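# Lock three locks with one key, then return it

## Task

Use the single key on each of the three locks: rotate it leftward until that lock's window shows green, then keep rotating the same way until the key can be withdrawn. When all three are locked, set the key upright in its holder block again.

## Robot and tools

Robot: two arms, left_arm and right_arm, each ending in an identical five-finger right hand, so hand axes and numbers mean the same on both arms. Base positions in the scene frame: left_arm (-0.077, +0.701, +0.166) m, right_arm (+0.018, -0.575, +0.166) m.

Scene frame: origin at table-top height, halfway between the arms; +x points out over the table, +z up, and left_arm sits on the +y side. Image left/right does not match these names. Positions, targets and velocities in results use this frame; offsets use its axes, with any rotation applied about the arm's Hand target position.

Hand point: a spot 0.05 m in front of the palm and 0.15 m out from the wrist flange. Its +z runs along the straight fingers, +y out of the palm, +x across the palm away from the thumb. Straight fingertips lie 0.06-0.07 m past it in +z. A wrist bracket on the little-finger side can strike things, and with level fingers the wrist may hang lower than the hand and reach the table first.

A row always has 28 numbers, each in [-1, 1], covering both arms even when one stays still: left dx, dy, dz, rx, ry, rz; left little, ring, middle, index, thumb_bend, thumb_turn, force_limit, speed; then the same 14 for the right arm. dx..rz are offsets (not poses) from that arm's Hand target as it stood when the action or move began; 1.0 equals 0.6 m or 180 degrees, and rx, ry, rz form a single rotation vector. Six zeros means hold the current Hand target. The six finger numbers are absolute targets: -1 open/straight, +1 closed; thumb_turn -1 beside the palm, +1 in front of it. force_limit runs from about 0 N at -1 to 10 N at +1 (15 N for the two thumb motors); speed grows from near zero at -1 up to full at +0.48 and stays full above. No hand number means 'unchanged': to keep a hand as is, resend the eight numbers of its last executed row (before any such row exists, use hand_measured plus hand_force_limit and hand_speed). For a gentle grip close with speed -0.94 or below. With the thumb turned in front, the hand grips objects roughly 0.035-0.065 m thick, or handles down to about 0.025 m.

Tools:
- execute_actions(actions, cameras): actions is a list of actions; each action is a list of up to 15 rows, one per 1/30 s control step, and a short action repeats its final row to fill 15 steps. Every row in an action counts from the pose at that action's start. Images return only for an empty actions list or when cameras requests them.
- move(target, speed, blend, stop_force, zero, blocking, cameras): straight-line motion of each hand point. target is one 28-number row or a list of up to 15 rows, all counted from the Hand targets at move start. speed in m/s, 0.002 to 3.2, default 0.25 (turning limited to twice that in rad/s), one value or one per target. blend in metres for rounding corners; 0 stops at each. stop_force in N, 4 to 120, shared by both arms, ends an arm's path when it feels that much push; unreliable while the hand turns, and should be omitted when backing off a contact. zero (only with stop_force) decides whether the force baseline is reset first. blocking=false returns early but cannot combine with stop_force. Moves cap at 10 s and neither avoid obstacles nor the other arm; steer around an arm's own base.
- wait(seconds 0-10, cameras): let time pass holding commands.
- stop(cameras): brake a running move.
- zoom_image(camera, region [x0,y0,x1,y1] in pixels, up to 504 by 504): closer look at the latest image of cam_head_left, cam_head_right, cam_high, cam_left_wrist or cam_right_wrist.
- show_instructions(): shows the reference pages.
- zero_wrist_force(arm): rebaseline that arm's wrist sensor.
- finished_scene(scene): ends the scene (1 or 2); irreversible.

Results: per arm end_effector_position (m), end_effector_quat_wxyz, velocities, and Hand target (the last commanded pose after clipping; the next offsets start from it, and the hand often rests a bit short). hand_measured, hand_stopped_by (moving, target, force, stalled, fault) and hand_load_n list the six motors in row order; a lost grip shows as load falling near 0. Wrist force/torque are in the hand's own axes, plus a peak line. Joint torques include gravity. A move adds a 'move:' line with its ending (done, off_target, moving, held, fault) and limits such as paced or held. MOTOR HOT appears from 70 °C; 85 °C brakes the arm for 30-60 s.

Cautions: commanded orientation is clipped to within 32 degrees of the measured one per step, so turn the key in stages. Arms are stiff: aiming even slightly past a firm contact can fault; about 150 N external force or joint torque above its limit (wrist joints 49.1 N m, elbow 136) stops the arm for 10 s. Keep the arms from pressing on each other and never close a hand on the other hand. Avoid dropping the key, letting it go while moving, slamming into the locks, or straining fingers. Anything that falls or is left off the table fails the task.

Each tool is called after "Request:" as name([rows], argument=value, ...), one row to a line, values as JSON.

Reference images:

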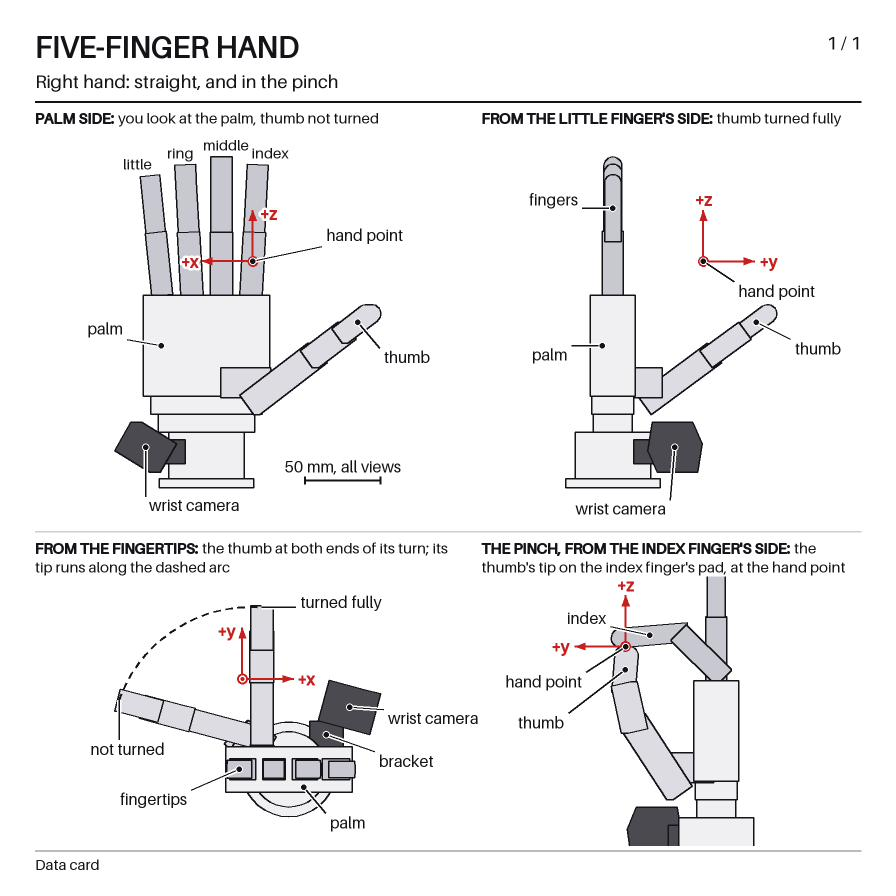

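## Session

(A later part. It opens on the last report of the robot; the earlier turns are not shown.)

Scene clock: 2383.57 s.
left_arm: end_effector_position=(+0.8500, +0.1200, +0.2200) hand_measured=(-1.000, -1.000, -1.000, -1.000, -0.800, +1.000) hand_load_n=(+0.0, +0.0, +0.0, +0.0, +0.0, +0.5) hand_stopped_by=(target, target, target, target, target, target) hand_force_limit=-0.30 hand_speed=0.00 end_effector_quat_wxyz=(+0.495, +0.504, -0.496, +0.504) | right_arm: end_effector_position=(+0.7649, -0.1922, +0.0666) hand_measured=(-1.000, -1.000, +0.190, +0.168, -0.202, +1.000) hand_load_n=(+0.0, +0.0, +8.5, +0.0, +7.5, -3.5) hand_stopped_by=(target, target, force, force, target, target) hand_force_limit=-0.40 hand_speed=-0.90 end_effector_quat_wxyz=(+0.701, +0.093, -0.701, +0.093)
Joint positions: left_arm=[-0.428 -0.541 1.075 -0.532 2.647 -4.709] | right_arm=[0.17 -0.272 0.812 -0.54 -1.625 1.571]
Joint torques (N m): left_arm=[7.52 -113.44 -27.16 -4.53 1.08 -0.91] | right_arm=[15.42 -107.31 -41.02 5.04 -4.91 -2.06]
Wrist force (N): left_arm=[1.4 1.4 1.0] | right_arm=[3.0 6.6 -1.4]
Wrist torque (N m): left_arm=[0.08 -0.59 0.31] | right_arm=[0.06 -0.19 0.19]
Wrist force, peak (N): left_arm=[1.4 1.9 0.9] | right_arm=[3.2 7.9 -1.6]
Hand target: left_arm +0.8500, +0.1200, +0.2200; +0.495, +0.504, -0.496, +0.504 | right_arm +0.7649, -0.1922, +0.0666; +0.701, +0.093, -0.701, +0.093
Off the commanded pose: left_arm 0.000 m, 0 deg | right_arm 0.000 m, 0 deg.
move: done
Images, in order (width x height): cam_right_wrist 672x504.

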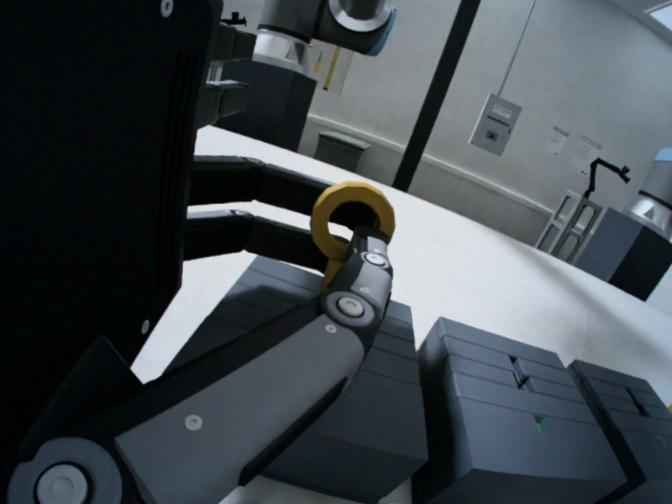

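Request:
move([
  [0,0,0,0,0,0,-1,-1,-1,-1,-0.8,1,-0.3,0,0,0,0,0,0,0,-1,-1,-0.5,-0.5,-0.6,1,-0.5,-0.5],
  [0,0,0,0,0,0,-1,-1,-1,-1,-0.8,1,-0.3,0,0.0216,-0.0805,0,0,0,0,-1,-1,-0.5,-0.5,-0.6,1,-0.5,-0.5],
  [0,0,0,0,0,0,-1,-1,-1,-1,-0.8,1,-0.3,0,-0.0418,-0.1263,0.2223,0,0,-0.3611,-1,-1,-0.5,-0.5,-0.6,1,-0.5,-0.5],
  [0,0,0,0,0,0,-1,-1,-1,-1,-0.8,1,-0.3,0,-0.0418,-0.1263,0.2223,0,0,-0.5833,-1,-1,-0.5,-0.5,-0.6,1,-0.5,-0.5],
  [0,0,0,0,0,0,-1,-1,-1,-1,-0.8,1,-0.3,0,-0.0455,0.0802,0.1557,0,0,-0.9944,-1,-1,-0.5,-0.5,-0.6,1,-0.5,-0.5],
], speed=[0.06,0.06,0.28,0.28,0.28], blend=[0,0,0.02,0.02,0])

Request:
move(target=[0,0,0,0,0,0,-1,-1,-1,-1,-0.8,1,-0.3,0,0,0,-0.1557,0,0,0,-1,-1,-0.5,-0.5,-0.2,1,-0.5,-0.5], speed=0.12, stop_force=6, cameras=["cam_right_wrist"])

Request:
zoom_image(camera="cam_right_wrist", region=[360, 160, 560, 310])

Scene clock: 2418.00 s.
left_arm: end_effector_position=(+0.8500, +0.1200, +0.2200) hand_measured=(-1.000, -1.000, -1.000, -1.000, -0.800, +1.000) hand_load_n=(+0.0, +0.0, +0.0, +0.0, +0.0, +0.0) hand_stopped_by=(target, target, target, target, target, target) hand_force_limit=-0.30 hand_speed=0.00 end_effector_quat_wxyz=(+0.495, +0.504, -0.496, +0.504) | right_arm: end_effector_position=(+0.7376, -0.1441, +0.1600) hand_measured=(-1.000, -1.000, -0.500, -0.500, -0.600, +1.000) hand_load_n=(+0.0, +0.0, +0.0, +0.0, +0.0, +0.5) hand_stopped_by=(target, target, target, target, target, target) hand_force_limit=-0.50 hand_speed=-0.50 end_effector_quat_wxyz=(-0.099, +0.700, +0.099, +0.700)
Joint positions: left_arm=[-0.428 -0.541 1.075 -0.532 2.647 -4.709] | right_arm=[0.42 -0.933 2.11 -1.177 1.749 1.571]
Joint torques (N m): left_arm=[6.95 -112.93 -26.31 -4.27 0.73 -0.61] | right_arm=[19.86 -60.01 -27.94 1.62 2.7 -2.54]
Wrist force (N): left_arm=[1.4 1.3 0.8] | right_arm=[-0.3 0.1 -0.5]
Wrist torque (N m): left_arm=[0.09 -0.58 0.31] | right_arm=[0.23 0.11 -0.06]
Wrist force, peak (N): left_arm=[1.6 1.8 0.9] | right_arm=[3.6 6.8 -1.7]
Hand target: left_arm +0.8500, +0.1200, +0.2200; +0.495, +0.504, -0.496, +0.504 | right_arm +0.7376, -0.1441, +0.1600; -0.099, +0.700, +0.099, +0.700
Off the commanded pose: left_arm 0.000 m, 0 deg | right_arm 0.000 m, 0 deg.
move: done

Scene clock: 2419.83 s.
left_arm: end_effector_position=(+0.8500, +0.1200, +0.2200) hand_measured=(-1.000, -1.000, -1.000, -1.000, -0.800, +1.000) hand_load_n=(+0.0, +0.0, +0.0, +0.0, +0.0, +0.0) hand_stopped_by=(target, target, target, target, target, target) hand_force_limit=-0.30 hand_speed=0.00 end_effector_quat_wxyz=(+0.495, +0.504, -0.496, +0.504) | right_arm: end_effector_position=(+0.7376, -0.1441, +0.0666) hand_measured=(-1.000, -1.000, -0.500, -0.500, -0.200, +1.000) hand_load_n=(+0.0, +0.0, +0.0, +0.0, +0.0, +0.0) hand_stopped_by=(target, target, target, target, target, target) hand_force_limit=-0.50 hand_speed=-0.50 end_effector_quat_wxyz=(-0.099, +0.700, +0.099, +0.700)
Joint positions: left_arm=[-0.428 -0.541 1.075 -0.532 2.647 -4.709] | right_arm=[0.42 -0.765 2.084 -1.319 1.749 1.571]
Joint torques (N m): left_arm=[7.26 -112.12 -26.2 -4.21 0.67 -0.84] | right_arm=[20.33 -65.9 -21.68 -5.17 3.13 -2.44]
Wrist force (N): left_arm=[1.2 1.4 0.8] | right_arm=[-0.1 0.3 0.0]
Wrist torque (N m): left_arm=[0.10 -0.55 0.30] | right_arm=[0.22 0.08 -0.06]
Wrist force, peak (N): left_arm=[1.4 1.8 0.8] | right_arm=[-1.1 0.3 -0.4]
Hand target: left_arm +0.8500, +0.1200, +0.2200; +0.495, +0.504, -0.496, +0.504 | right_arm +0.7376, -0.1441, +0.0666; -0.099, +0.700, +0.099, +0.700
Off the commanded pose: left_arm 0.000 m, 0 deg | right_arm 0.000 m, 0 deg.
move: done
Images, in order (width x height): cam_right_wrist 672x504.

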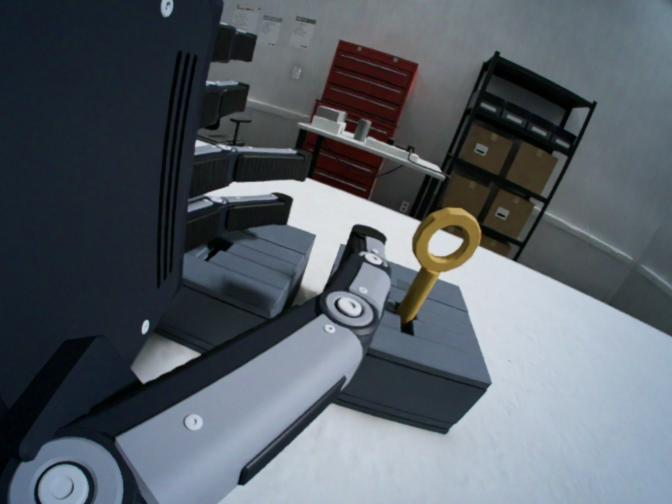

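Scaled by 2.520 from the camera's 672x504 image, which has a finer 960x720 frame.

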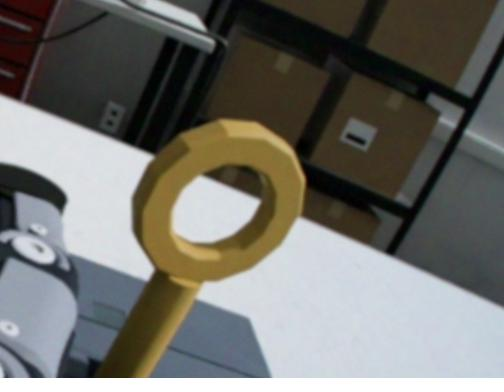

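Request:
move(target=[0,0,0,0,0,0,-1,-1,-1,-1,-0.8,1,-0.3,0,-0.012,-0.0092,0,0,0,0.0556,-1,-1,-0.5,-0.5,-0.2,1,-0.5,-0.5], speed=0.12, stop_force=6, cameras=["cam_right_wrist"])

Request:
zoom_image(camera="cam_right_wrist", region=[360, 160, 560, 310])

Scene clock: 2456.97 s.
left_arm: end_effector_position=(+0.8500, +0.1200, +0.2200) hand_measured=(-1.000, -1.000, -1.000, -1.000, -0.800, +1.000) hand_load_n=(+0.0, +0.0, +0.0, +0.0, +0.0, +0.0) hand_stopped_by=(target, target, target, target, target, target) hand_force_limit=-0.30 hand_speed=0.00 end_effector_quat_wxyz=(+0.495, +0.504, -0.496, +0.504) | right_arm: end_effector_position=(+0.7304, -0.1496, +0.0666) hand_measured=(-1.000, -1.000, -0.500, -0.500, -0.200, +1.000) hand_load_n=(+0.0, +0.0, +0.0, +0.0, +0.0, +0.5) hand_stopped_by=(target, target, target, target, target, target) hand_force_limit=-0.50 hand_speed=-0.50 end_effector_quat_wxyz=(-0.160, +0.689, +0.159, +0.689)
Joint positions: left_arm=[-0.428 -0.541 1.075 -0.532 2.647 -4.709] | right_arm=[0.335 -0.781 2.153 -1.372 1.49 1.571]
Joint torques (N m): left_arm=[6.65 -114.1 -26.39 -4.5 1.02 -0.71] | right_arm=[-13.32 -82.71 -0.4 -5.58 -3 2.09]
Wrist force (N): left_arm=[1.4 1.5 0.7] | right_arm=[0.0 0.2 -0.3]
Wrist torque (N m): left_arm=[0.11 -0.59 0.31] | right_arm=[0.21 0.07 -0.03]
Wrist force, peak (N): left_arm=[1.6 1.5 1.0] | right_arm=[-0.3 0.1 -0.6]
Hand target: left_arm +0.8500, +0.1200, +0.2200; +0.495, +0.504, -0.496, +0.504 | right_arm +0.7304, -0.1496, +0.0666; -0.160, +0.689, +0.159, +0.689
Off the commanded pose: left_arm 0.000 m, 0 deg | right_arm 0.000 m, 0 deg.
move: done
Images, in order (width x height): cam_right_wrist 672x504.

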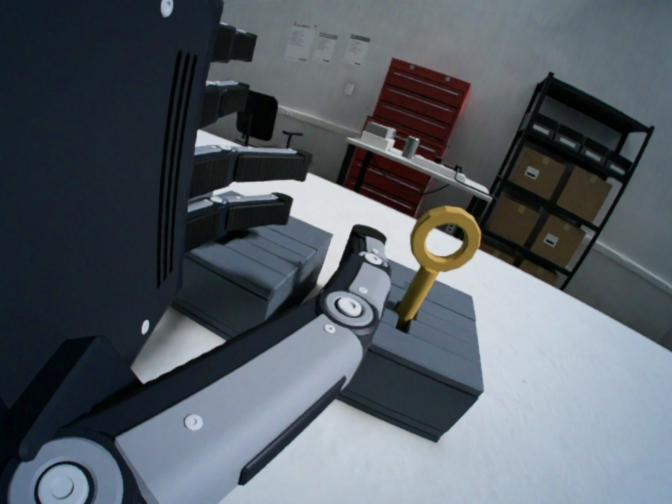

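Scaled by 2.520 from the camera's 672x504 image, which has a finer 960x720 frame.

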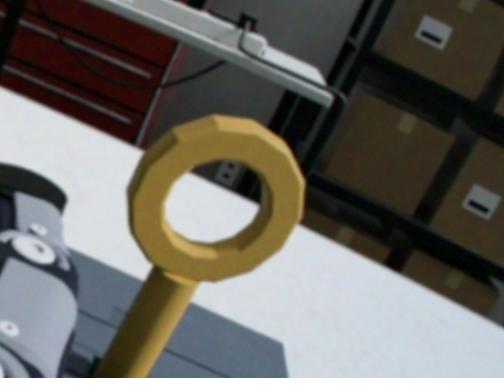

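Request:
move(target=[0,0,0,0,0,0,-1,-1,-1,-1,-0.8,1,-0.3,0,0.0254,0.0163,0,0,0,-0.1111,-1,-1,-0.5,-0.5,-0.2,1,-0.5,-0.5], speed=0.12, stop_force=6, cameras=["cam_right_wrist","cam_head_left"])

Request:
zoom_image(camera="cam_right_wrist", region=[360, 160, 560, 310])

Scene clock: 2488.20 s.
left_arm: end_effector_position=(+0.8500, +0.1200, +0.2200) hand_measured=(-1.000, -1.000, -1.000, -1.000, -0.800, +1.000) hand_load_n=(+0.0, +0.0, +0.0, +0.0, +0.0, +0.0) hand_stopped_by=(target, target, target, target, target, target) hand_force_limit=-0.30 hand_speed=0.00 end_effector_quat_wxyz=(+0.495, +0.504, -0.496, +0.504) | right_arm: end_effector_position=(+0.7457, -0.1398, +0.0666) hand_measured=(-1.000, -1.000, -0.500, -0.500, -0.200, +1.000) hand_load_n=(+0.0, -0.5, +0.0, +0.0, +0.5, +0.5) hand_stopped_by=(target, target, target, target, target, target) hand_force_limit=-0.50 hand_speed=-0.50 end_effector_quat_wxyz=(-0.038, +0.706, +0.037, +0.706)
Joint positions: left_arm=[-0.428 -0.541 1.075 -0.532 2.647 -4.709] | right_arm=[0.488 -0.742 1.997 -1.255 1.992 1.571]
Joint torques (N m): left_arm=[7.82 -113.52 -25.87 -4.36 0.44 -0.53] | right_arm=[19.55 -70.09 -24.1 1.89 3.3 1.96]
Wrist force (N): left_arm=[1.3 1.3 0.6] | right_arm=[0.0 0.4 -0.5]
Wrist torque (N m): left_arm=[0.10 -0.57 0.30] | right_arm=[0.27 0.05 -0.03]
Wrist force, peak (N): left_arm=[1.6 1.4 1.0] | right_arm=[0.0 0.1 -0.9]
Hand target: left_arm +0.8500, +0.1200, +0.2200; +0.495, +0.504, -0.496, +0.504 | right_arm +0.7457, -0.1398, +0.0666; -0.038, +0.706, +0.037, +0.706
Off the commanded pose: left_arm 0.000 m, 0 deg | right_arm 0.000 m, 0 deg.
move: done
Images, in order (width x height): cam_head_left 672x504, cam_right_wrist 672x504.

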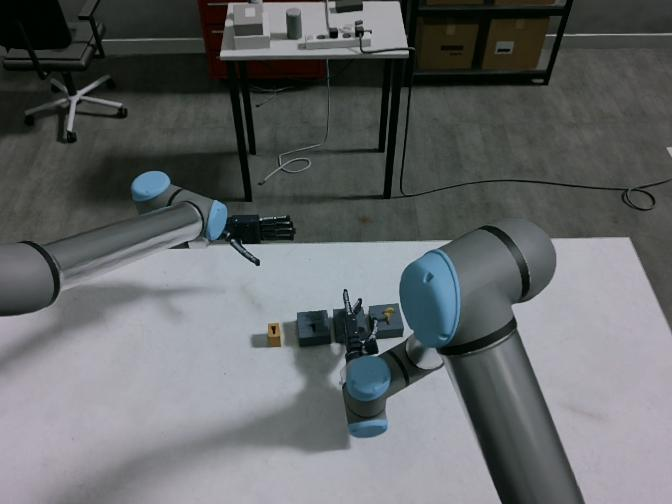

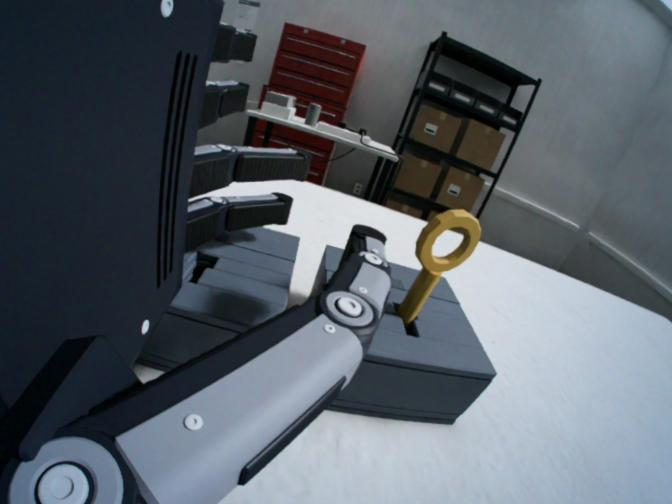

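Scaled by 2.520 from the camera's 672x504 image, which has a finer 960x720 frame.

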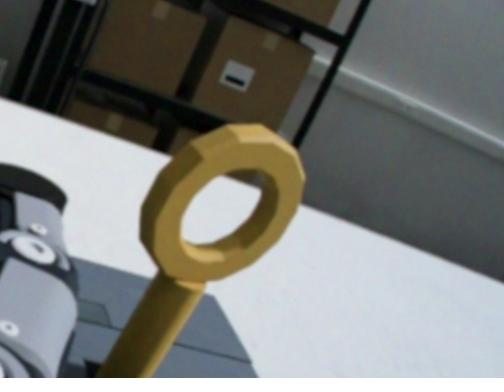

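Request:
move(target=[0,0,0,0,0,0,-1,-1,-1,-1,-0.8,1,-0.3,0,0.0163,-0.0754,0,0,0,0,-1,-1,-0.5,-0.5,-0.2,1,-0.5,-0.5], speed=0.05, stop_force=4)

Request:
move(target=[0,0,0,0,0,0,-1,-1,-1,-1,-0.8,1,-0.3,0,0.0186,0.002,0,0,0,0,-1,-1,-0.5,-0.5,-0.2,1,-0.5,-0.5], speed=0.02, stop_force=4, cameras=["cam_right_wrist"])

Request:
execute_actions([
  [[0,0,0,0,0,0,-1,-1,-1,-1,-0.8,1,-0.3,0,0,0,0,0,0,0,-1,-1,0.7,0.7,-0.2,1,-0.5,-0.88]],
], cameras=["cam_right_wrist"])

Scene clock: 2512.40 s.
left_arm: end_effector_position=(+0.8500, +0.1200, +0.2200) hand_measured=(-1.000, -1.000, -1.000, -1.000, -0.800, +1.000) hand_load_n=(+0.0, +0.0, +0.0, +0.0, -0.5, +0.0) hand_stopped_by=(target, target, target, target, target, target) hand_force_limit=-0.30 hand_speed=0.00 end_effector_quat_wxyz=(+0.495, +0.504, -0.496, +0.504) | right_arm: end_effector_position=(+0.7554, -0.1851, +0.0666) hand_measured=(-1.000, -1.000, -0.500, -0.500, -0.200, +1.000) hand_load_n=(+0.0, +0.0, +0.0, +0.0, +0.0, +0.5) hand_stopped_by=(target, target, target, target, target, target) hand_force_limit=-0.50 hand_speed=-0.50 end_effector_quat_wxyz=(-0.038, +0.706, +0.037, +0.706)
Joint positions: left_arm=[-0.428 -0.541 1.075 -0.532 2.647 -4.709] | right_arm=[0.416 -0.756 2.047 -1.291 1.92 1.571]
Joint torques (N m): left_arm=[6.18 -112.14 -27.2 -4.24 0.59 -0.63] | right_arm=[-15.14 -86.95 -4.29 -5.18 -2.78 0.2]
Wrist force (N): left_arm=[1.2 1.3 0.8] | right_arm=[0.2 0.5 0.1]
Wrist torque (N m): left_arm=[0.08 -0.56 0.30] | right_arm=[0.27 0.00 0.02]
Wrist force, peak (N): left_arm=[1.4 1.6 1.0] | right_arm=[-0.4 0.3 -0.9]
Hand target: left_arm +0.8500, +0.1200, +0.2200; +0.495, +0.504, -0.496, +0.504 | right_arm +0.7554, -0.1851, +0.0666; -0.038, +0.706, +0.037, +0.706
Off the commanded pose: left_arm 0.000 m, 0 deg | right_arm 0.000 m, 0 deg.
move: done

Scene clock: 2513.83 s.
left_arm: end_effector_position=(+0.8500, +0.1200, +0.2200) hand_measured=(-1.000, -1.000, -1.000, -1.000, -0.800, +1.000) hand_load_n=(+0.0, +0.0, +0.0, +0.0, +0.0, +0.0) hand_stopped_by=(target, target, target, target, target, target) hand_force_limit=-0.30 hand_speed=0.00 end_effector_quat_wxyz=(+0.495, +0.504, -0.496, +0.504) | right_arm: end_effector_position=(+0.7666, -0.1839, +0.0666) hand_measured=(-1.000, -1.000, -0.500, -0.500, -0.200, +1.000) hand_load_n=(+0.0, +0.0, +0.0, +0.0, +0.0, +0.5) hand_stopped_by=(target, target, target, target, target, target) hand_force_limit=-0.50 hand_speed=-0.50 end_effector_quat_wxyz=(-0.038, +0.706, +0.037, +0.706)
Joint positions: left_arm=[-0.428 -0.541 1.075 -0.532 2.647 -4.709] | right_arm=[0.41 -0.751 2.028 -1.277 1.913 1.571]
Joint torques (N m): left_arm=[6.16 -111.47 -27.26 -4.34 0.54 -0.32] | right_arm=[-13.71 -68.61 -23.71 1.8 -2.86 -1.67]
Wrist force (N): left_arm=[1.3 1.4 0.7] | right_arm=[-0.1 0.4 -0.1]
Wrist torque (N m): left_arm=[0.10 -0.56 0.30] | right_arm=[0.28 0.06 -0.01]
Wrist force, peak (N): left_arm=[1.2 1.8 1.1] | right_arm=[0.0 0.6 -0.5]
Hand target: left_arm +0.8500, +0.1200, +0.2200; +0.495, +0.504, -0.496, +0.504 | right_arm +0.7666, -0.1839, +0.0666; -0.038, +0.706, +0.037, +0.706
Off the commanded pose: left_arm 0.000 m, 0 deg | right_arm 0.000 m, 0 deg.
move: done
Images, in order (width x height): cam_right_wrist 672x504.

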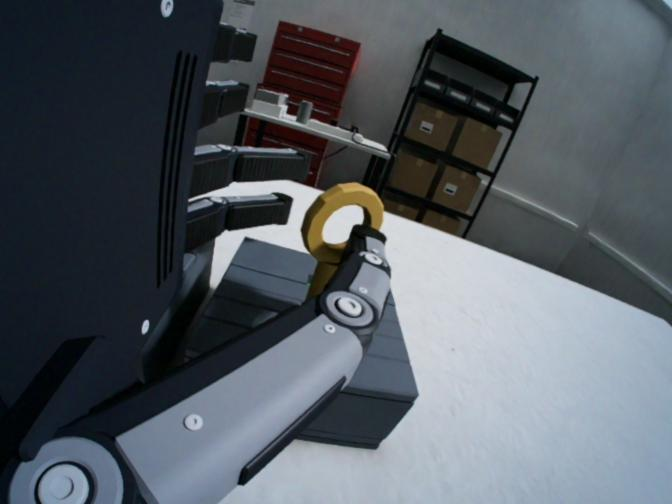

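Scene clock: 2516.13 s.
left_arm: end_effector_position=(+0.8500, +0.1200, +0.2200) hand_measured=(-1.000, -1.000, -1.000, -1.000, -0.800, +1.000) hand_load_n=(+0.0, +0.0, +0.0, +0.0, +0.0, +0.5) hand_stopped_by=(target, target, target, target, target, target) hand_force_limit=-0.30 hand_speed=0.00 end_effector_quat_wxyz=(+0.495, +0.504, -0.496, +0.504) | right_arm: end_effector_position=(+0.7666, -0.1839, +0.0666) hand_measured=(-1.000, -1.000, +0.178, +0.180, -0.200, +1.000) hand_load_n=(+0.0, +0.0, +3.0, +2.0, +2.0, +0.5) hand_stopped_by=(target, target, force, force, target, target) hand_force_limit=-0.50 hand_speed=-0.88 end_effector_quat_wxyz=(-0.038, +0.706, +0.037, +0.706)
Joint positions: left_arm=[-0.428 -0.541 1.075 -0.532 2.647 -4.709] | right_arm=[0.41 -0.751 2.028 -1.277 1.913 1.571]
Joint torques (N m): left_arm=[7.3 -113.12 -26.7 -4.33 0.53 -0.63] | right_arm=[-13.04 -69.25 -21.93 1.54 -1.64 -1.77]
Wrist force (N): left_arm=[1.3 1.5 0.8] | right_arm=[-0.3 0.4 0.1]
Wrist torque (N m): left_arm=[0.11 -0.58 0.31] | right_arm=[0.28 0.08 -0.01]
Wrist force, peak (N): left_arm=[1.4 1.7 0.9] | right_arm=[-0.7 0.5 -0.1]
Hand target: left_arm +0.8500, +0.1200, +0.2200; +0.495, +0.504, -0.496, +0.504 | right_arm +0.7666, -0.1839, +0.0666; -0.038, +0.706, +0.037, +0.706
Off the commanded pose: left_arm 0.000 m, 0 deg | right_arm 0.000 m, 0 deg.
Images, in order (width x height): cam_right_wrist 672x504.

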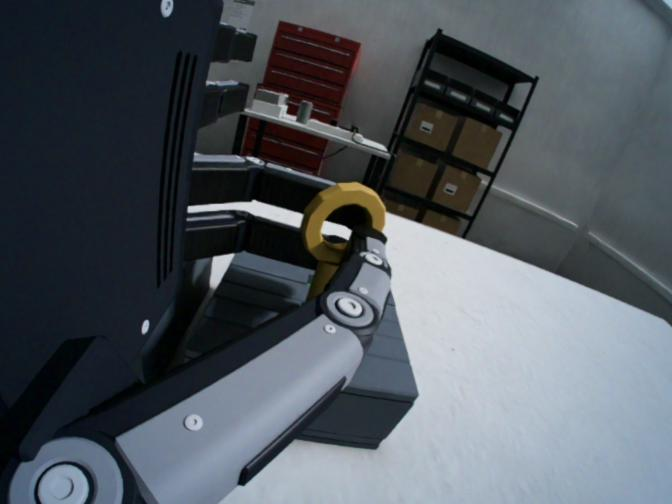

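Request:
move([
  [0,0,0,0,0,0,-1,-1,-1,-1,-0.8,1,-0.3,0,-0.0029,-0.0001,0,0,0,0.1333,-1,-1,0.7,0.7,-0.2,1,-0.5,-0.88],
  [0,0,0,0,0,0,-1,-1,-1,-1,-0.8,1,-0.3,0,-0.0061,-0.0018,0,0,0,0.3,-1,-1,0.7,0.7,-0.2,1,-0.5,-0.88],
], speed=0.09, blend=[0.001,0], stop_force=16, cameras=["cam_right_wrist"])

Scene clock: 2536.67 s.
left_arm: end_effector_position=(+0.8500, +0.1200, +0.2200) hand_measured=(-1.000, -1.000, -1.000, -1.000, -0.800, +1.000) hand_load_n=(+0.0, +0.0, +0.0, +0.0, +0.0, +0.0) hand_stopped_by=(target, target, target, target, target, target) hand_force_limit=-0.30 hand_speed=0.00 end_effector_quat_wxyz=(+0.495, +0.504, -0.496, +0.504) | right_arm: end_effector_position=(+0.7629, -0.1850, +0.0666) hand_measured=(-1.000, -1.000, +0.178, +0.178, -0.200, +1.000) hand_load_n=(+0.0, +0.0, +2.0, +14.5, -0.5, -0.5) hand_stopped_by=(target, target, force, force, target, target) hand_force_limit=-0.50 hand_speed=-0.88 end_effector_quat_wxyz=(-0.354, +0.612, +0.354, +0.612)
Joint positions: left_arm=[-0.428 -0.541 1.075 -0.532 2.647 -4.709] | right_arm=[-0.013 -0.774 2.122 -1.348 0.548 1.571]
Joint torques (N m): left_arm=[6.24 -113.02 -26.88 -4.2 0.36 -0.28] | right_arm=[-15.84 -61.24 -14.68 3.65 -3.22 -1.89]
Wrist force (N): left_arm=[1.4 1.4 0.5] | right_arm=[0.0 3.4 10.8]
Wrist torque (N m): left_arm=[0.12 -0.56 0.31] | right_arm=[0.11 0.08 -0.12]
Wrist force, peak (N): left_arm=[1.5 1.6 1.0] | right_arm=[-0.1 3.6 11.3]
Hand target: left_arm +0.8500, +0.1200, +0.2200; +0.495, +0.504, -0.496, +0.504 | right_arm +0.7629, -0.1850, +0.0666; -0.354, +0.612, +0.354, +0.612
Off the commanded pose: left_arm 0.000 m, 0 deg | right_arm 0.000 m, 0 deg.
move: done
Images, in order (width x height): cam_right_wrist 672x504.

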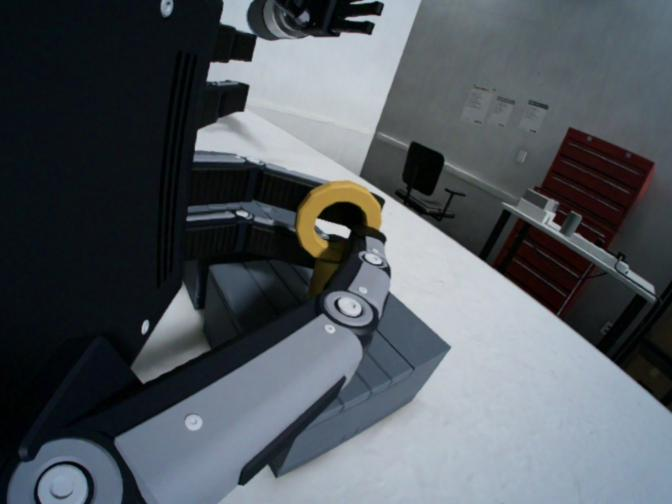

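Request:
move([
  [0,0,0,0,0,0,-1,-1,-1,-1,-0.8,1,-0.3,0,0.0008,0.0005,0,0,0,0,-1,-1,0.7,0.7,-0.2,1,-0.5,-0.88],
  [0,0,0,0,0,0,-1,-1,-1,-1,-0.8,1,-0.3,0,-0.0005,-0.0007,0,0,0,0.0833,-1,-1,0.7,0.7,-0.2,1,-0.5,-0.88],
  [0,0,0,0,0,0,-1,-1,-1,-1,-0.8,1,-0.3,0,-0.0014,-0.0022,0,0,0,0.1667,-1,-1,0.7,0.7,-0.2,1,-0.5,-0.88],
], speed=0.08, blend=[0.0002,0.001,0], stop_force=16, cameras=["cam_right_wrist"])

Request:
zoom_image(camera="cam_right_wrist", region=[220, 170, 400, 310])

Scene clock: 2558.33 s.
left_arm: end_effector_position=(+0.8500, +0.1200, +0.2200) hand_measured=(-1.000, -1.000, -1.000, -1.000, -0.800, +1.000) hand_load_n=(+0.0, +0.0, +0.0, +0.0, +0.0, +0.0) hand_stopped_by=(target, target, target, target, target, target) hand_force_limit=-0.30 hand_speed=0.00 end_effector_quat_wxyz=(+0.495, +0.504, -0.496, +0.504) | right_arm: end_effector_position=(+0.7621, -0.1863, +0.0666) hand_measured=(-1.000, -1.000, +0.178, +0.178, -0.200, +1.000) hand_load_n=(+0.0, +0.0, +0.0, +29.0, +1.0, -0.5) hand_stopped_by=(target, target, force, force, target, target) hand_force_limit=-0.50 hand_speed=-0.88 end_effector_quat_wxyz=(+0.500, -0.500, -0.500, -0.499)
Joint positions: left_arm=[-0.428 -0.541 1.075 -0.532 2.647 -4.709] | right_arm=[-0.116 -0.716 1.909 -1.194 -0.079 1.572]
Joint torques (N m): left_arm=[5.82 -110.84 -27.12 -4.04 0.23 -0.26] | right_arm=[-23.56 -69.38 -19.98 5.08 -4.59 -1.87]
Wrist force (N): left_arm=[1.3 1.7 0.8] | right_arm=[1.4 10.4 19.8]
Wrist torque (N m): left_arm=[0.14 -0.57 0.32] | right_arm=[0.07 0.13 0.04]
Wrist force, peak (N): left_arm=[1.5 1.8 1.0] | right_arm=[1.5 10.4 19.8]
Hand target: left_arm +0.8500, +0.1200, +0.2200; +0.495, +0.504, -0.496, +0.504 | right_arm +0.7621, -0.1863, +0.0666; +0.500, -0.500, -0.500, -0.499
Off the commanded pose: left_arm 0.000 m, 0 deg | right_arm 0.000 m, 0 deg.
move: done
Images, in order (width x height): cam_right_wrist 672x504.

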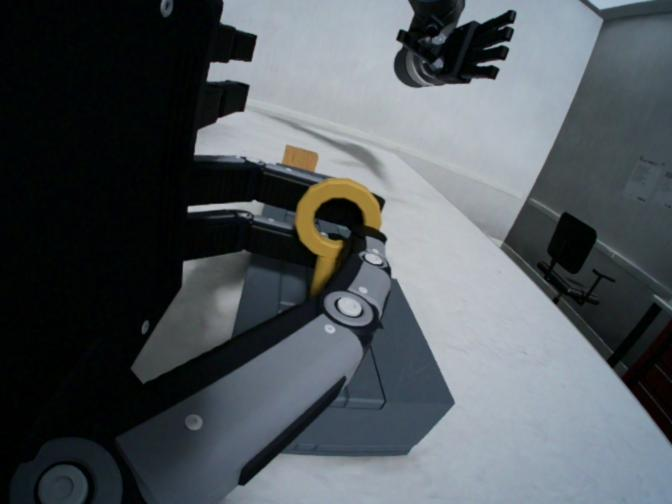

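Scaled by 2.800 from the camera's 672x504 image, which has a finer 960x720 frame.

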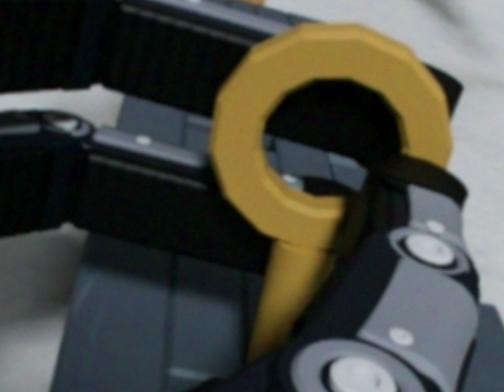

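Request:
move(target=[0,0,0,0,0,0,-1,-1,-1,-1,-0.8,1,-0.3,0,0.0012,0.001,0,0,0,0,-1,-1,0.7,0.7,-0.2,1,-0.5,-0.88], speed=0.02)

Scene clock: 2603.67 s.
left_arm: end_effector_position=(+0.8500, +0.1200, +0.2200) hand_measured=(-1.000, -1.000, -1.000, -1.000, -0.800, +1.000) hand_load_n=(+0.0, +0.0, +0.0, +0.0, +0.0, +0.0) hand_stopped_by=(target, target, target, target, target, target) hand_force_limit=-0.30 hand_speed=0.00 end_effector_quat_wxyz=(+0.495, +0.504, -0.496, +0.504) | right_arm: end_effector_position=(+0.7628, -0.1857, +0.0665) hand_measured=(-1.000, -1.000, +0.178, +0.178, -0.200, +1.000) hand_load_n=(+0.0, +0.0, +0.5, +9.5, +2.5, +0.5) hand_stopped_by=(target, target, force, force, target, target) hand_force_limit=-0.50 hand_speed=-0.88 end_effector_quat_wxyz=(+0.500, -0.500, -0.500, -0.499)
Joint positions: left_arm=[-0.428 -0.541 1.075 -0.532 2.647 -4.709] | right_arm=[-0.115 -0.715 1.907 -1.192 -0.078 1.572]
Joint torques (N m): left_arm=[6.1 -110.91 -27.2 -4.05 0.63 -0.26] | right_arm=[13.65 -72.85 -25.89 3.27 3.36 -2.3]
Wrist force (N): left_arm=[1.4 1.1 0.9] | right_arm=[0.1 -0.5 3.7]
Wrist torque (N m): left_arm=[0.05 -0.59 0.30] | right_arm=[0.25 0.09 0.10]
Wrist force, peak (N): left_arm=[1.5 1.6 0.9] | right_arm=[1.3 10.6 20.1]
Hand target: left_arm +0.8500, +0.1200, +0.2200; +0.495, +0.504, -0.496, +0.504 | right_arm +0.7628, -0.1857, +0.0666; +0.500, -0.500, -0.500, -0.499
Off the commanded pose: left_arm 0.000 m, 0 deg | right_arm 0.000 m, 0 deg.
move: done

Request:
move(target=[0,0,0,0,0,0,-1,-1,-1,-1,-0.8,1,-0.3,0,0,0.0002,0.0833,0,0,0,-1,-1,0.7,0.7,-0.2,1,-0.5,-0.88], speed=0.015, stop_force=6)

Scene clock: 2614.43 s.
left_arm: end_effector_position=(+0.8500, +0.1200, +0.2200) hand_measured=(-1.000, -1.000, -1.000, -1.000, -0.800, +1.000) hand_load_n=(+0.0, +0.0, +0.0, +0.0, +0.0, +0.0) hand_stopped_by=(target, target, target, target, target, target) hand_force_limit=-0.30 hand_speed=0.00 end_effector_quat_wxyz=(+0.495, +0.504, -0.496, +0.504) | right_arm: end_effector_position=(+0.7628, -0.1856, +0.1166) hand_measured=(-1.000, -1.000, +0.178, +0.180, -0.200, +1.000) hand_load_n=(+0.0, +0.0, +0.5, +0.0, +0.5, +0.5) hand_stopped_by=(target, target, force, force, target, target) hand_force_limit=-0.50 hand_speed=-0.88 end_effector_quat_wxyz=(+0.500, -0.500, -0.500, -0.500)
Joint positions: left_arm=[-0.428 -0.541 1.075 -0.532 2.647 -4.709] | right_arm=[-0.115 -0.795 1.923 -1.128 -0.078 1.572]
Joint torques (N m): left_arm=[7.36 -108.91 -27.81 -3.96 0.18 -0.19] | right_arm=[16.76 -76.8 -27.67 3.47 2.53 -2.39]
Wrist force (N): left_arm=[1.4 1.5 0.7] | right_arm=[-1.0 0.2 0.1]
Wrist torque (N m): left_arm=[0.12 -0.59 0.32] | right_arm=[0.19 0.09 0.07]
Wrist force, peak (N): left_arm=[1.5 1.6 1.1] | right_arm=[-5.0 0.3 3.1]
Hand target: left_arm +0.8500, +0.1200, +0.2200; +0.495, +0.504, -0.496, +0.504 | right_arm +0.7628, -0.1856, +0.1165; +0.500, -0.500, -0.500, -0.499
Off the commanded pose: left_arm 0.000 m, 0 deg | right_arm 0.000 m, 0 deg.
move: done

Request:
execute_actions(actions=[], cameras=["cam_right_wrist","cam_head_left"])

Request:
zoom_image(camera="cam_right_wrist", region=[220, 170, 400, 310])

Request:
zoom_image(camera="cam_head_left", region=[255, 270, 445, 363])

Scene clock: 2622.27 s.
left_arm: end_effector_position=(+0.8500, +0.1200, +0.2200) hand_measured=(-1.000, -1.000, -1.000, -1.000, -0.800, +1.000) hand_load_n=(+0.0, -0.5, +0.0, +0.0, +0.0, +0.0) hand_stopped_by=(target, target, target, target, target, target) hand_force_limit=-0.30 hand_speed=0.00 end_effector_quat_wxyz=(+0.495, +0.504, -0.496, +0.504) | right_arm: end_effector_position=(+0.7628, -0.1856, +0.1165) hand_measured=(-1.000, -1.000, +0.178, +0.180, -0.200, +1.000) hand_load_n=(+0.0, +0.0, +1.0, +0.0, +0.5, +0.5) hand_stopped_by=(target, target, force, force, target, target) hand_force_limit=-0.50 hand_speed=-0.88 end_effector_quat_wxyz=(+0.500, -0.500, -0.500, -0.499)
Joint positions: left_arm=[-0.428 -0.541 1.075 -0.532 2.647 -4.709] | right_arm=[-0.115 -0.795 1.923 -1.128 -0.078 1.572]
Joint velocities: within noise
Joint torques (N m): left_arm=[6.3 -107.88 -27.25 -3.83 0.4 -0.11] | right_arm=[7.42 -75.32 -27.75 3.59 0.6 -2.38]
Motor temperatures (°C): left_arm=[26 28 24 32 29 28] | right_arm=[24 26 28 26 31 30]
Wrist force (N): left_arm=[1.3 1.5 0.8] | right_arm=[-0.7 0.3 -0.1]
Wrist torque (N m): left_arm=[0.12 -0.57 0.31] | right_arm=[0.20 0.05 0.10]
Wrist force, peak (N): left_arm=[1.5 1.7 0.8] | right_arm=[-1.0 0.6 0.2]
Hand target: left_arm +0.8500, +0.1200, +0.2200; +0.495, +0.504, -0.496, +0.504 | right_arm +0.7628, -0.1856, +0.1165; +0.500, -0.500, -0.500, -0.499
Off the commanded pose: left_arm 0.000 m, 0 deg | right_arm 0.000 m, 0 deg.
Images, in order (width x height): cam_head_left 672x504, cam_right_wrist 672x504.

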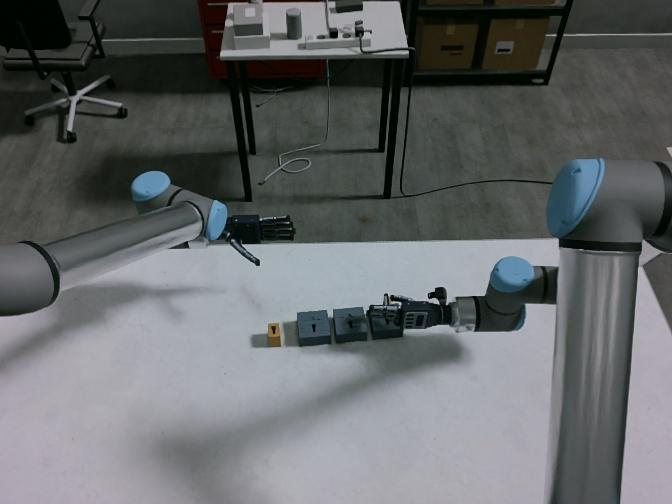

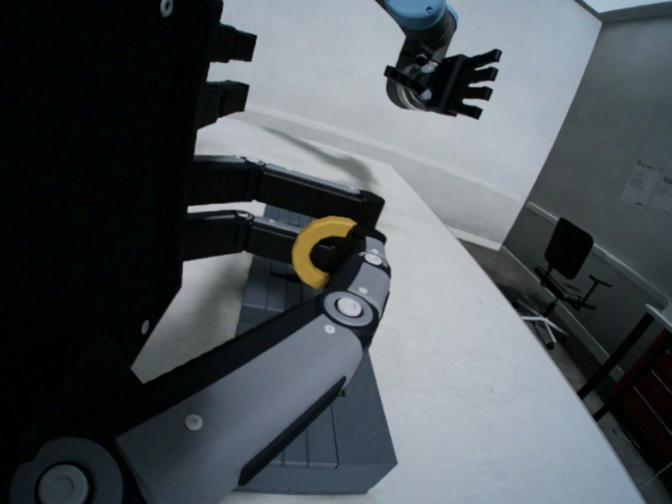

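Scaled by 2.800 from the camera's 672x504 image, which has a finer 960x720 frame.

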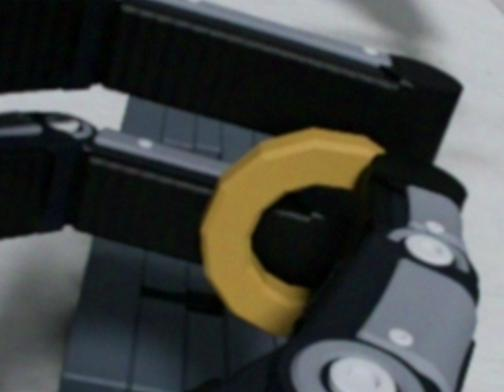

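Scaled by 2.653 from the camera's 672x504 image, which has a finer 960x720 frame.

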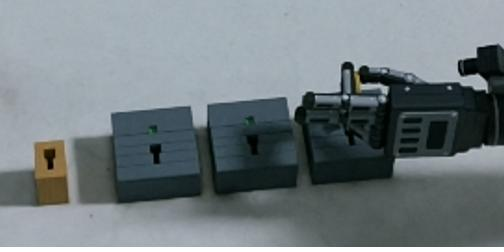

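Request:
move(target=[0,0,0,0,0,0,-1,-1,-1,-1,-0.8,1,-0.3,0,0,0,-0.0833,0,0,0,-1,-1,0.7,0.7,-0.2,1,-0.5,-0.88], speed=0.02, stop_force=6, cameras=["cam_right_wrist"])

Request:
zoom_image(camera="cam_right_wrist", region=[220, 170, 400, 310])

Scene clock: 2645.07 s.
left_arm: end_effector_position=(+0.8500, +0.1200, +0.2200) hand_measured=(-1.000, -1.000, -1.000, -1.000, -0.800, +1.000) hand_load_n=(+0.0, +0.0, +0.0, +0.0, +0.0, +0.0) hand_stopped_by=(target, target, target, target, target, target) hand_force_limit=-0.30 hand_speed=0.00 end_effector_quat_wxyz=(+0.495, +0.504, -0.496, +0.504) | right_arm: end_effector_position=(+0.7628, -0.1856, +0.1021) hand_measured=(-1.000, -1.000, +0.178, +0.178, -0.202, +1.000) hand_load_n=(+0.0, +0.0, +1.5, +4.5, +3.5, -0.5) hand_stopped_by=(target, target, force, force, target, target) hand_force_limit=-0.50 hand_speed=-0.88 end_effector_quat_wxyz=(+0.501, -0.500, -0.500, -0.500)
Joint positions: left_arm=[-0.428 -0.541 1.075 -0.532 2.647 -4.709] | right_arm=[-0.115 -0.772 1.918 -1.145 -0.078 1.57]
Joint torques (N m): left_arm=[6.06 -108.83 -27.9 -3.93 0.25 -0.12] | right_arm=[-6.62 -90.35 -7.83 3.61 -1.35 0.25]
Wrist force (N): left_arm=[1.4 1.5 1.0] | right_arm=[-0.9 0.1 0.2]
Wrist torque (N m): left_arm=[0.11 -0.59 0.31] | right_arm=[0.17 0.08 0.07]
Wrist force, peak (N): left_arm=[1.4 1.7 0.9] | right_arm=[5.6 -1.9 -0.1]
Hand target: left_arm +0.8500, +0.1200, +0.2200; +0.495, +0.504, -0.496, +0.504 | right_arm +0.7628, -0.1856, +0.1021; +0.501, -0.500, -0.500, -0.500 (not the last commanded pose)
Off the commanded pose: left_arm 0.000 m, 0 deg | right_arm 0.036 m, 0 deg.
move: contact (right_arm)
Images, in order (width x height): cam_right_wrist 672x504.

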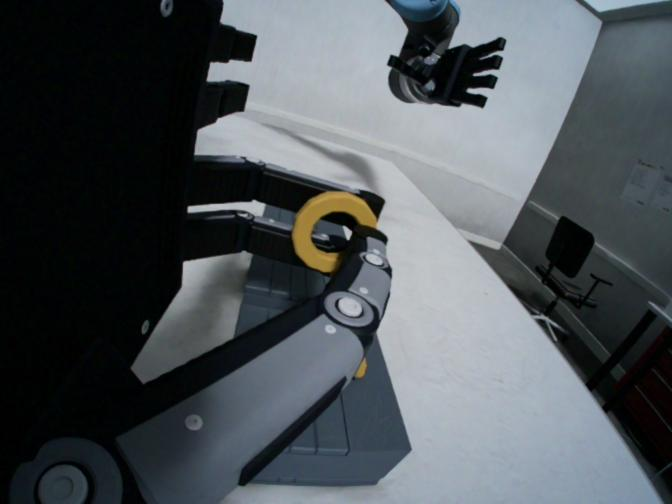

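Scaled by 2.800 from the camera's 672x504 image, which has a finer 960x720 frame.

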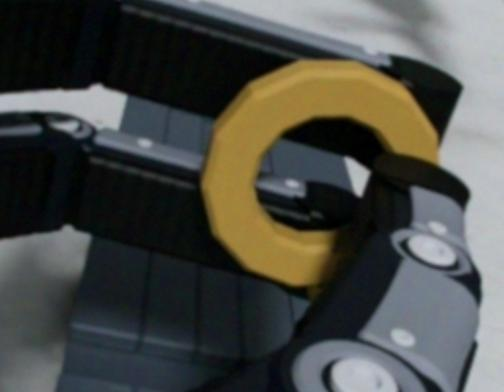

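Request:
zoom_image(camera="cam_right_wrist", region=[220, 240, 430, 490])

Request:
execute_actions(actions=[], cameras=["cam_left_wrist","cam_head_left","cam_head_right","cam_high"])

Request:
zoom_image(camera="cam_left_wrist", region=[310, 150, 470, 310])

Request:
zoom_image(camera="cam_head_right", region=[340, 270, 460, 360])

Request:
zoom_image(camera="cam_high", region=[200, 150, 400, 330])

Scaled by 2.016 from the camera's 672x504 image, which has a finer 960x720 frame.

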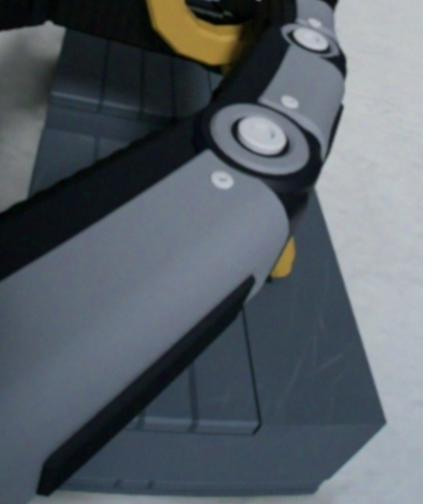

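Scene clock: 2663.43 s.
left_arm: end_effector_position=(+0.8500, +0.1200, +0.2200) hand_measured=(-1.000, -1.000, -1.000, -1.000, -0.800, +1.000) hand_load_n=(+0.0, +0.0, -0.5, +0.0, +0.0, +0.5) hand_stopped_by=(target, target, target, target, target, target) hand_force_limit=-0.30 hand_speed=0.00 end_effector_quat_wxyz=(+0.495, +0.504, -0.496, +0.504) | right_arm: end_effector_position=(+0.7628, -0.1856, +0.1021) hand_measured=(-1.000, -1.000, +0.178, +0.178, -0.202, +1.000) hand_load_n=(+0.0, +0.0, +1.5, +4.5, +3.5, -0.5) hand_stopped_by=(target, target, force, force, target, target) hand_force_limit=-0.50 hand_speed=-0.88 end_effector_quat_wxyz=(+0.501, -0.500, -0.500, -0.500)
Joint positions: left_arm=[-0.428 -0.541 1.075 -0.532 2.647 -4.709] | right_arm=[-0.115 -0.772 1.918 -1.145 -0.078 1.57]
Joint velocities: within noise
Joint torques (N m): left_arm=[6.6 -108.85 -27.82 -3.89 0.23 0.03] | right_arm=[-7.24 -90.82 -8.06 3.62 -0.91 -1.51]
Motor temperatures (°C): left_arm=[26 28 24 32 29 28] | right_arm=[24 26 28 26 31 30]
Wrist force (N): left_arm=[1.5 1.2 0.7] | right_arm=[-0.9 0.3 0.1]
Wrist torque (N m): left_arm=[0.07 -0.60 0.30] | right_arm=[0.21 0.08 0.07]
Wrist force, peak (N): left_arm=[1.5 1.6 0.8] | right_arm=[-1.1 0.4 0.3]
Hand target: left_arm +0.8500, +0.1200, +0.2200; +0.495, +0.504, -0.496, +0.504 | right_arm +0.7628, -0.1856, +0.1021; +0.501, -0.500, -0.500, -0.500 (not the last commanded pose)
Off the commanded pose: left_arm 0.000 m, 0 deg | right_arm 0.036 m, 0 deg.
Images, in order (width x height): cam_head_left 672x504, cam_head_right 672x504, cam_high 672x504, cam_left_wrist 672x504.

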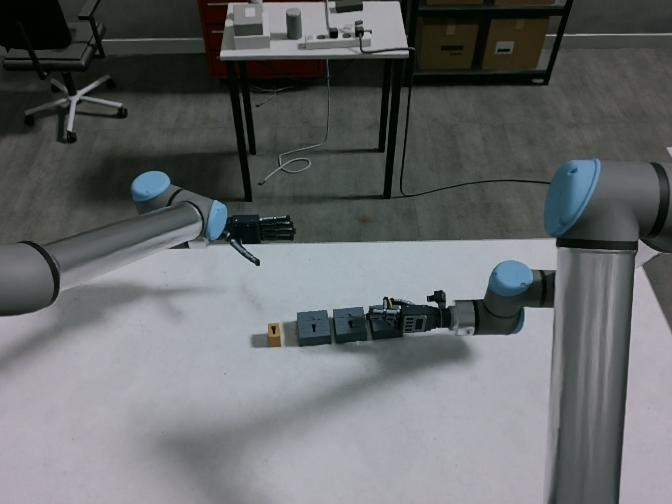

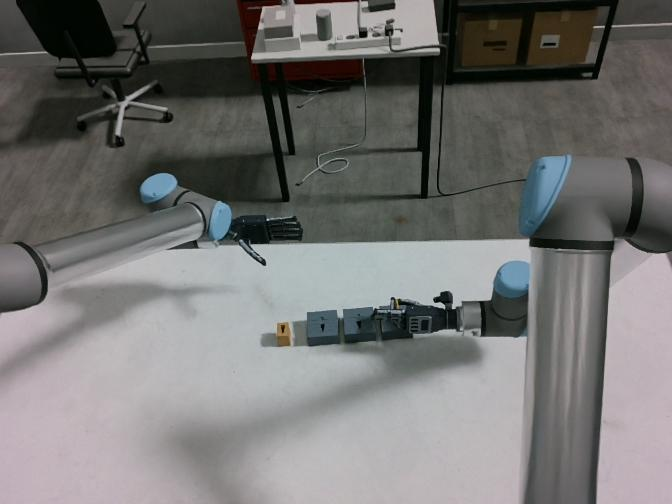

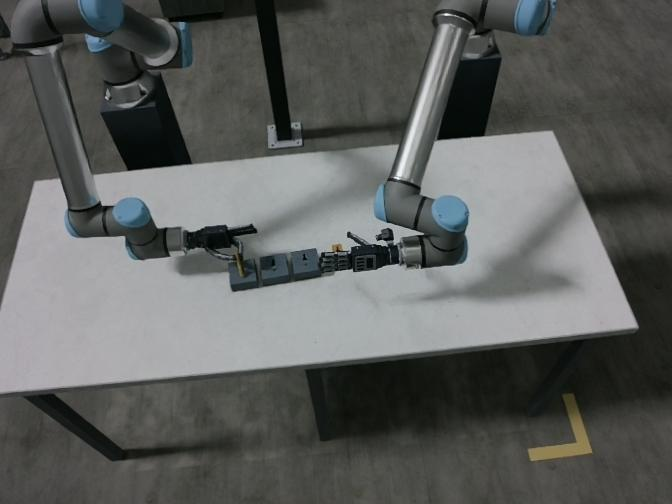

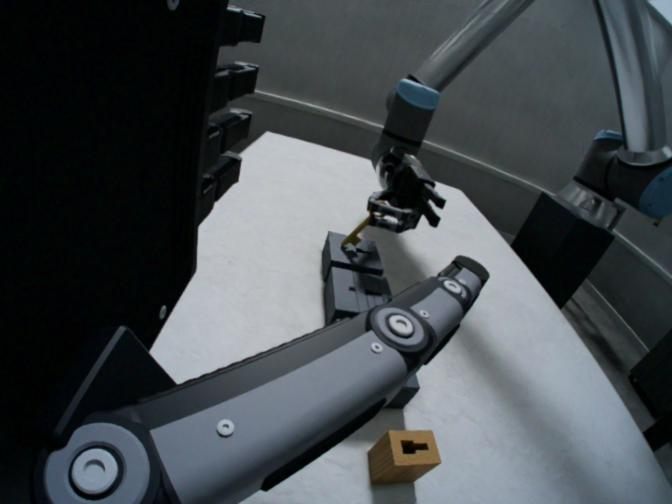

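Scaled by 3.150 from the camera's 672x504 image, which has a finer 960x720 frame.

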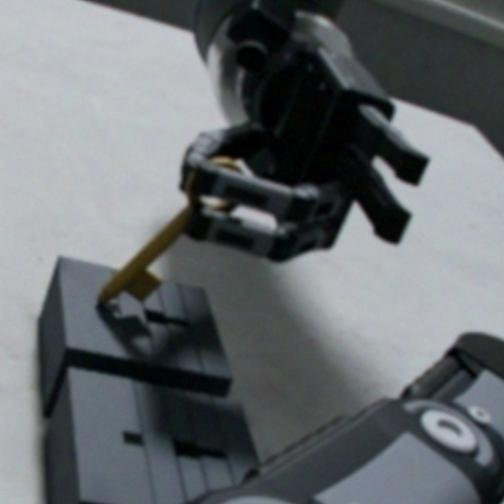

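Scaled by 4.200 from the camera's 672x504 image, which has a finer 960x720 frame.

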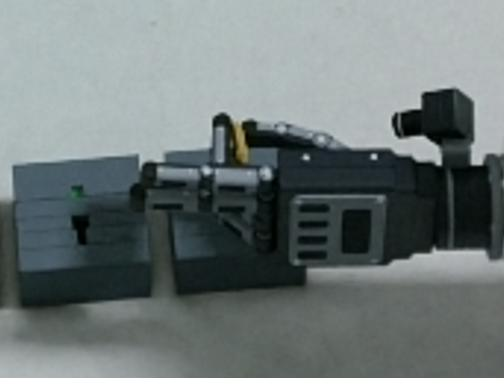

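Scaled by 2.520 from the camera's 672x504 image, which has a finer 960x720 frame.

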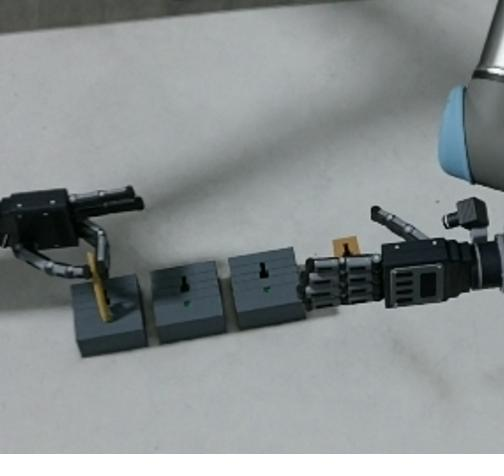

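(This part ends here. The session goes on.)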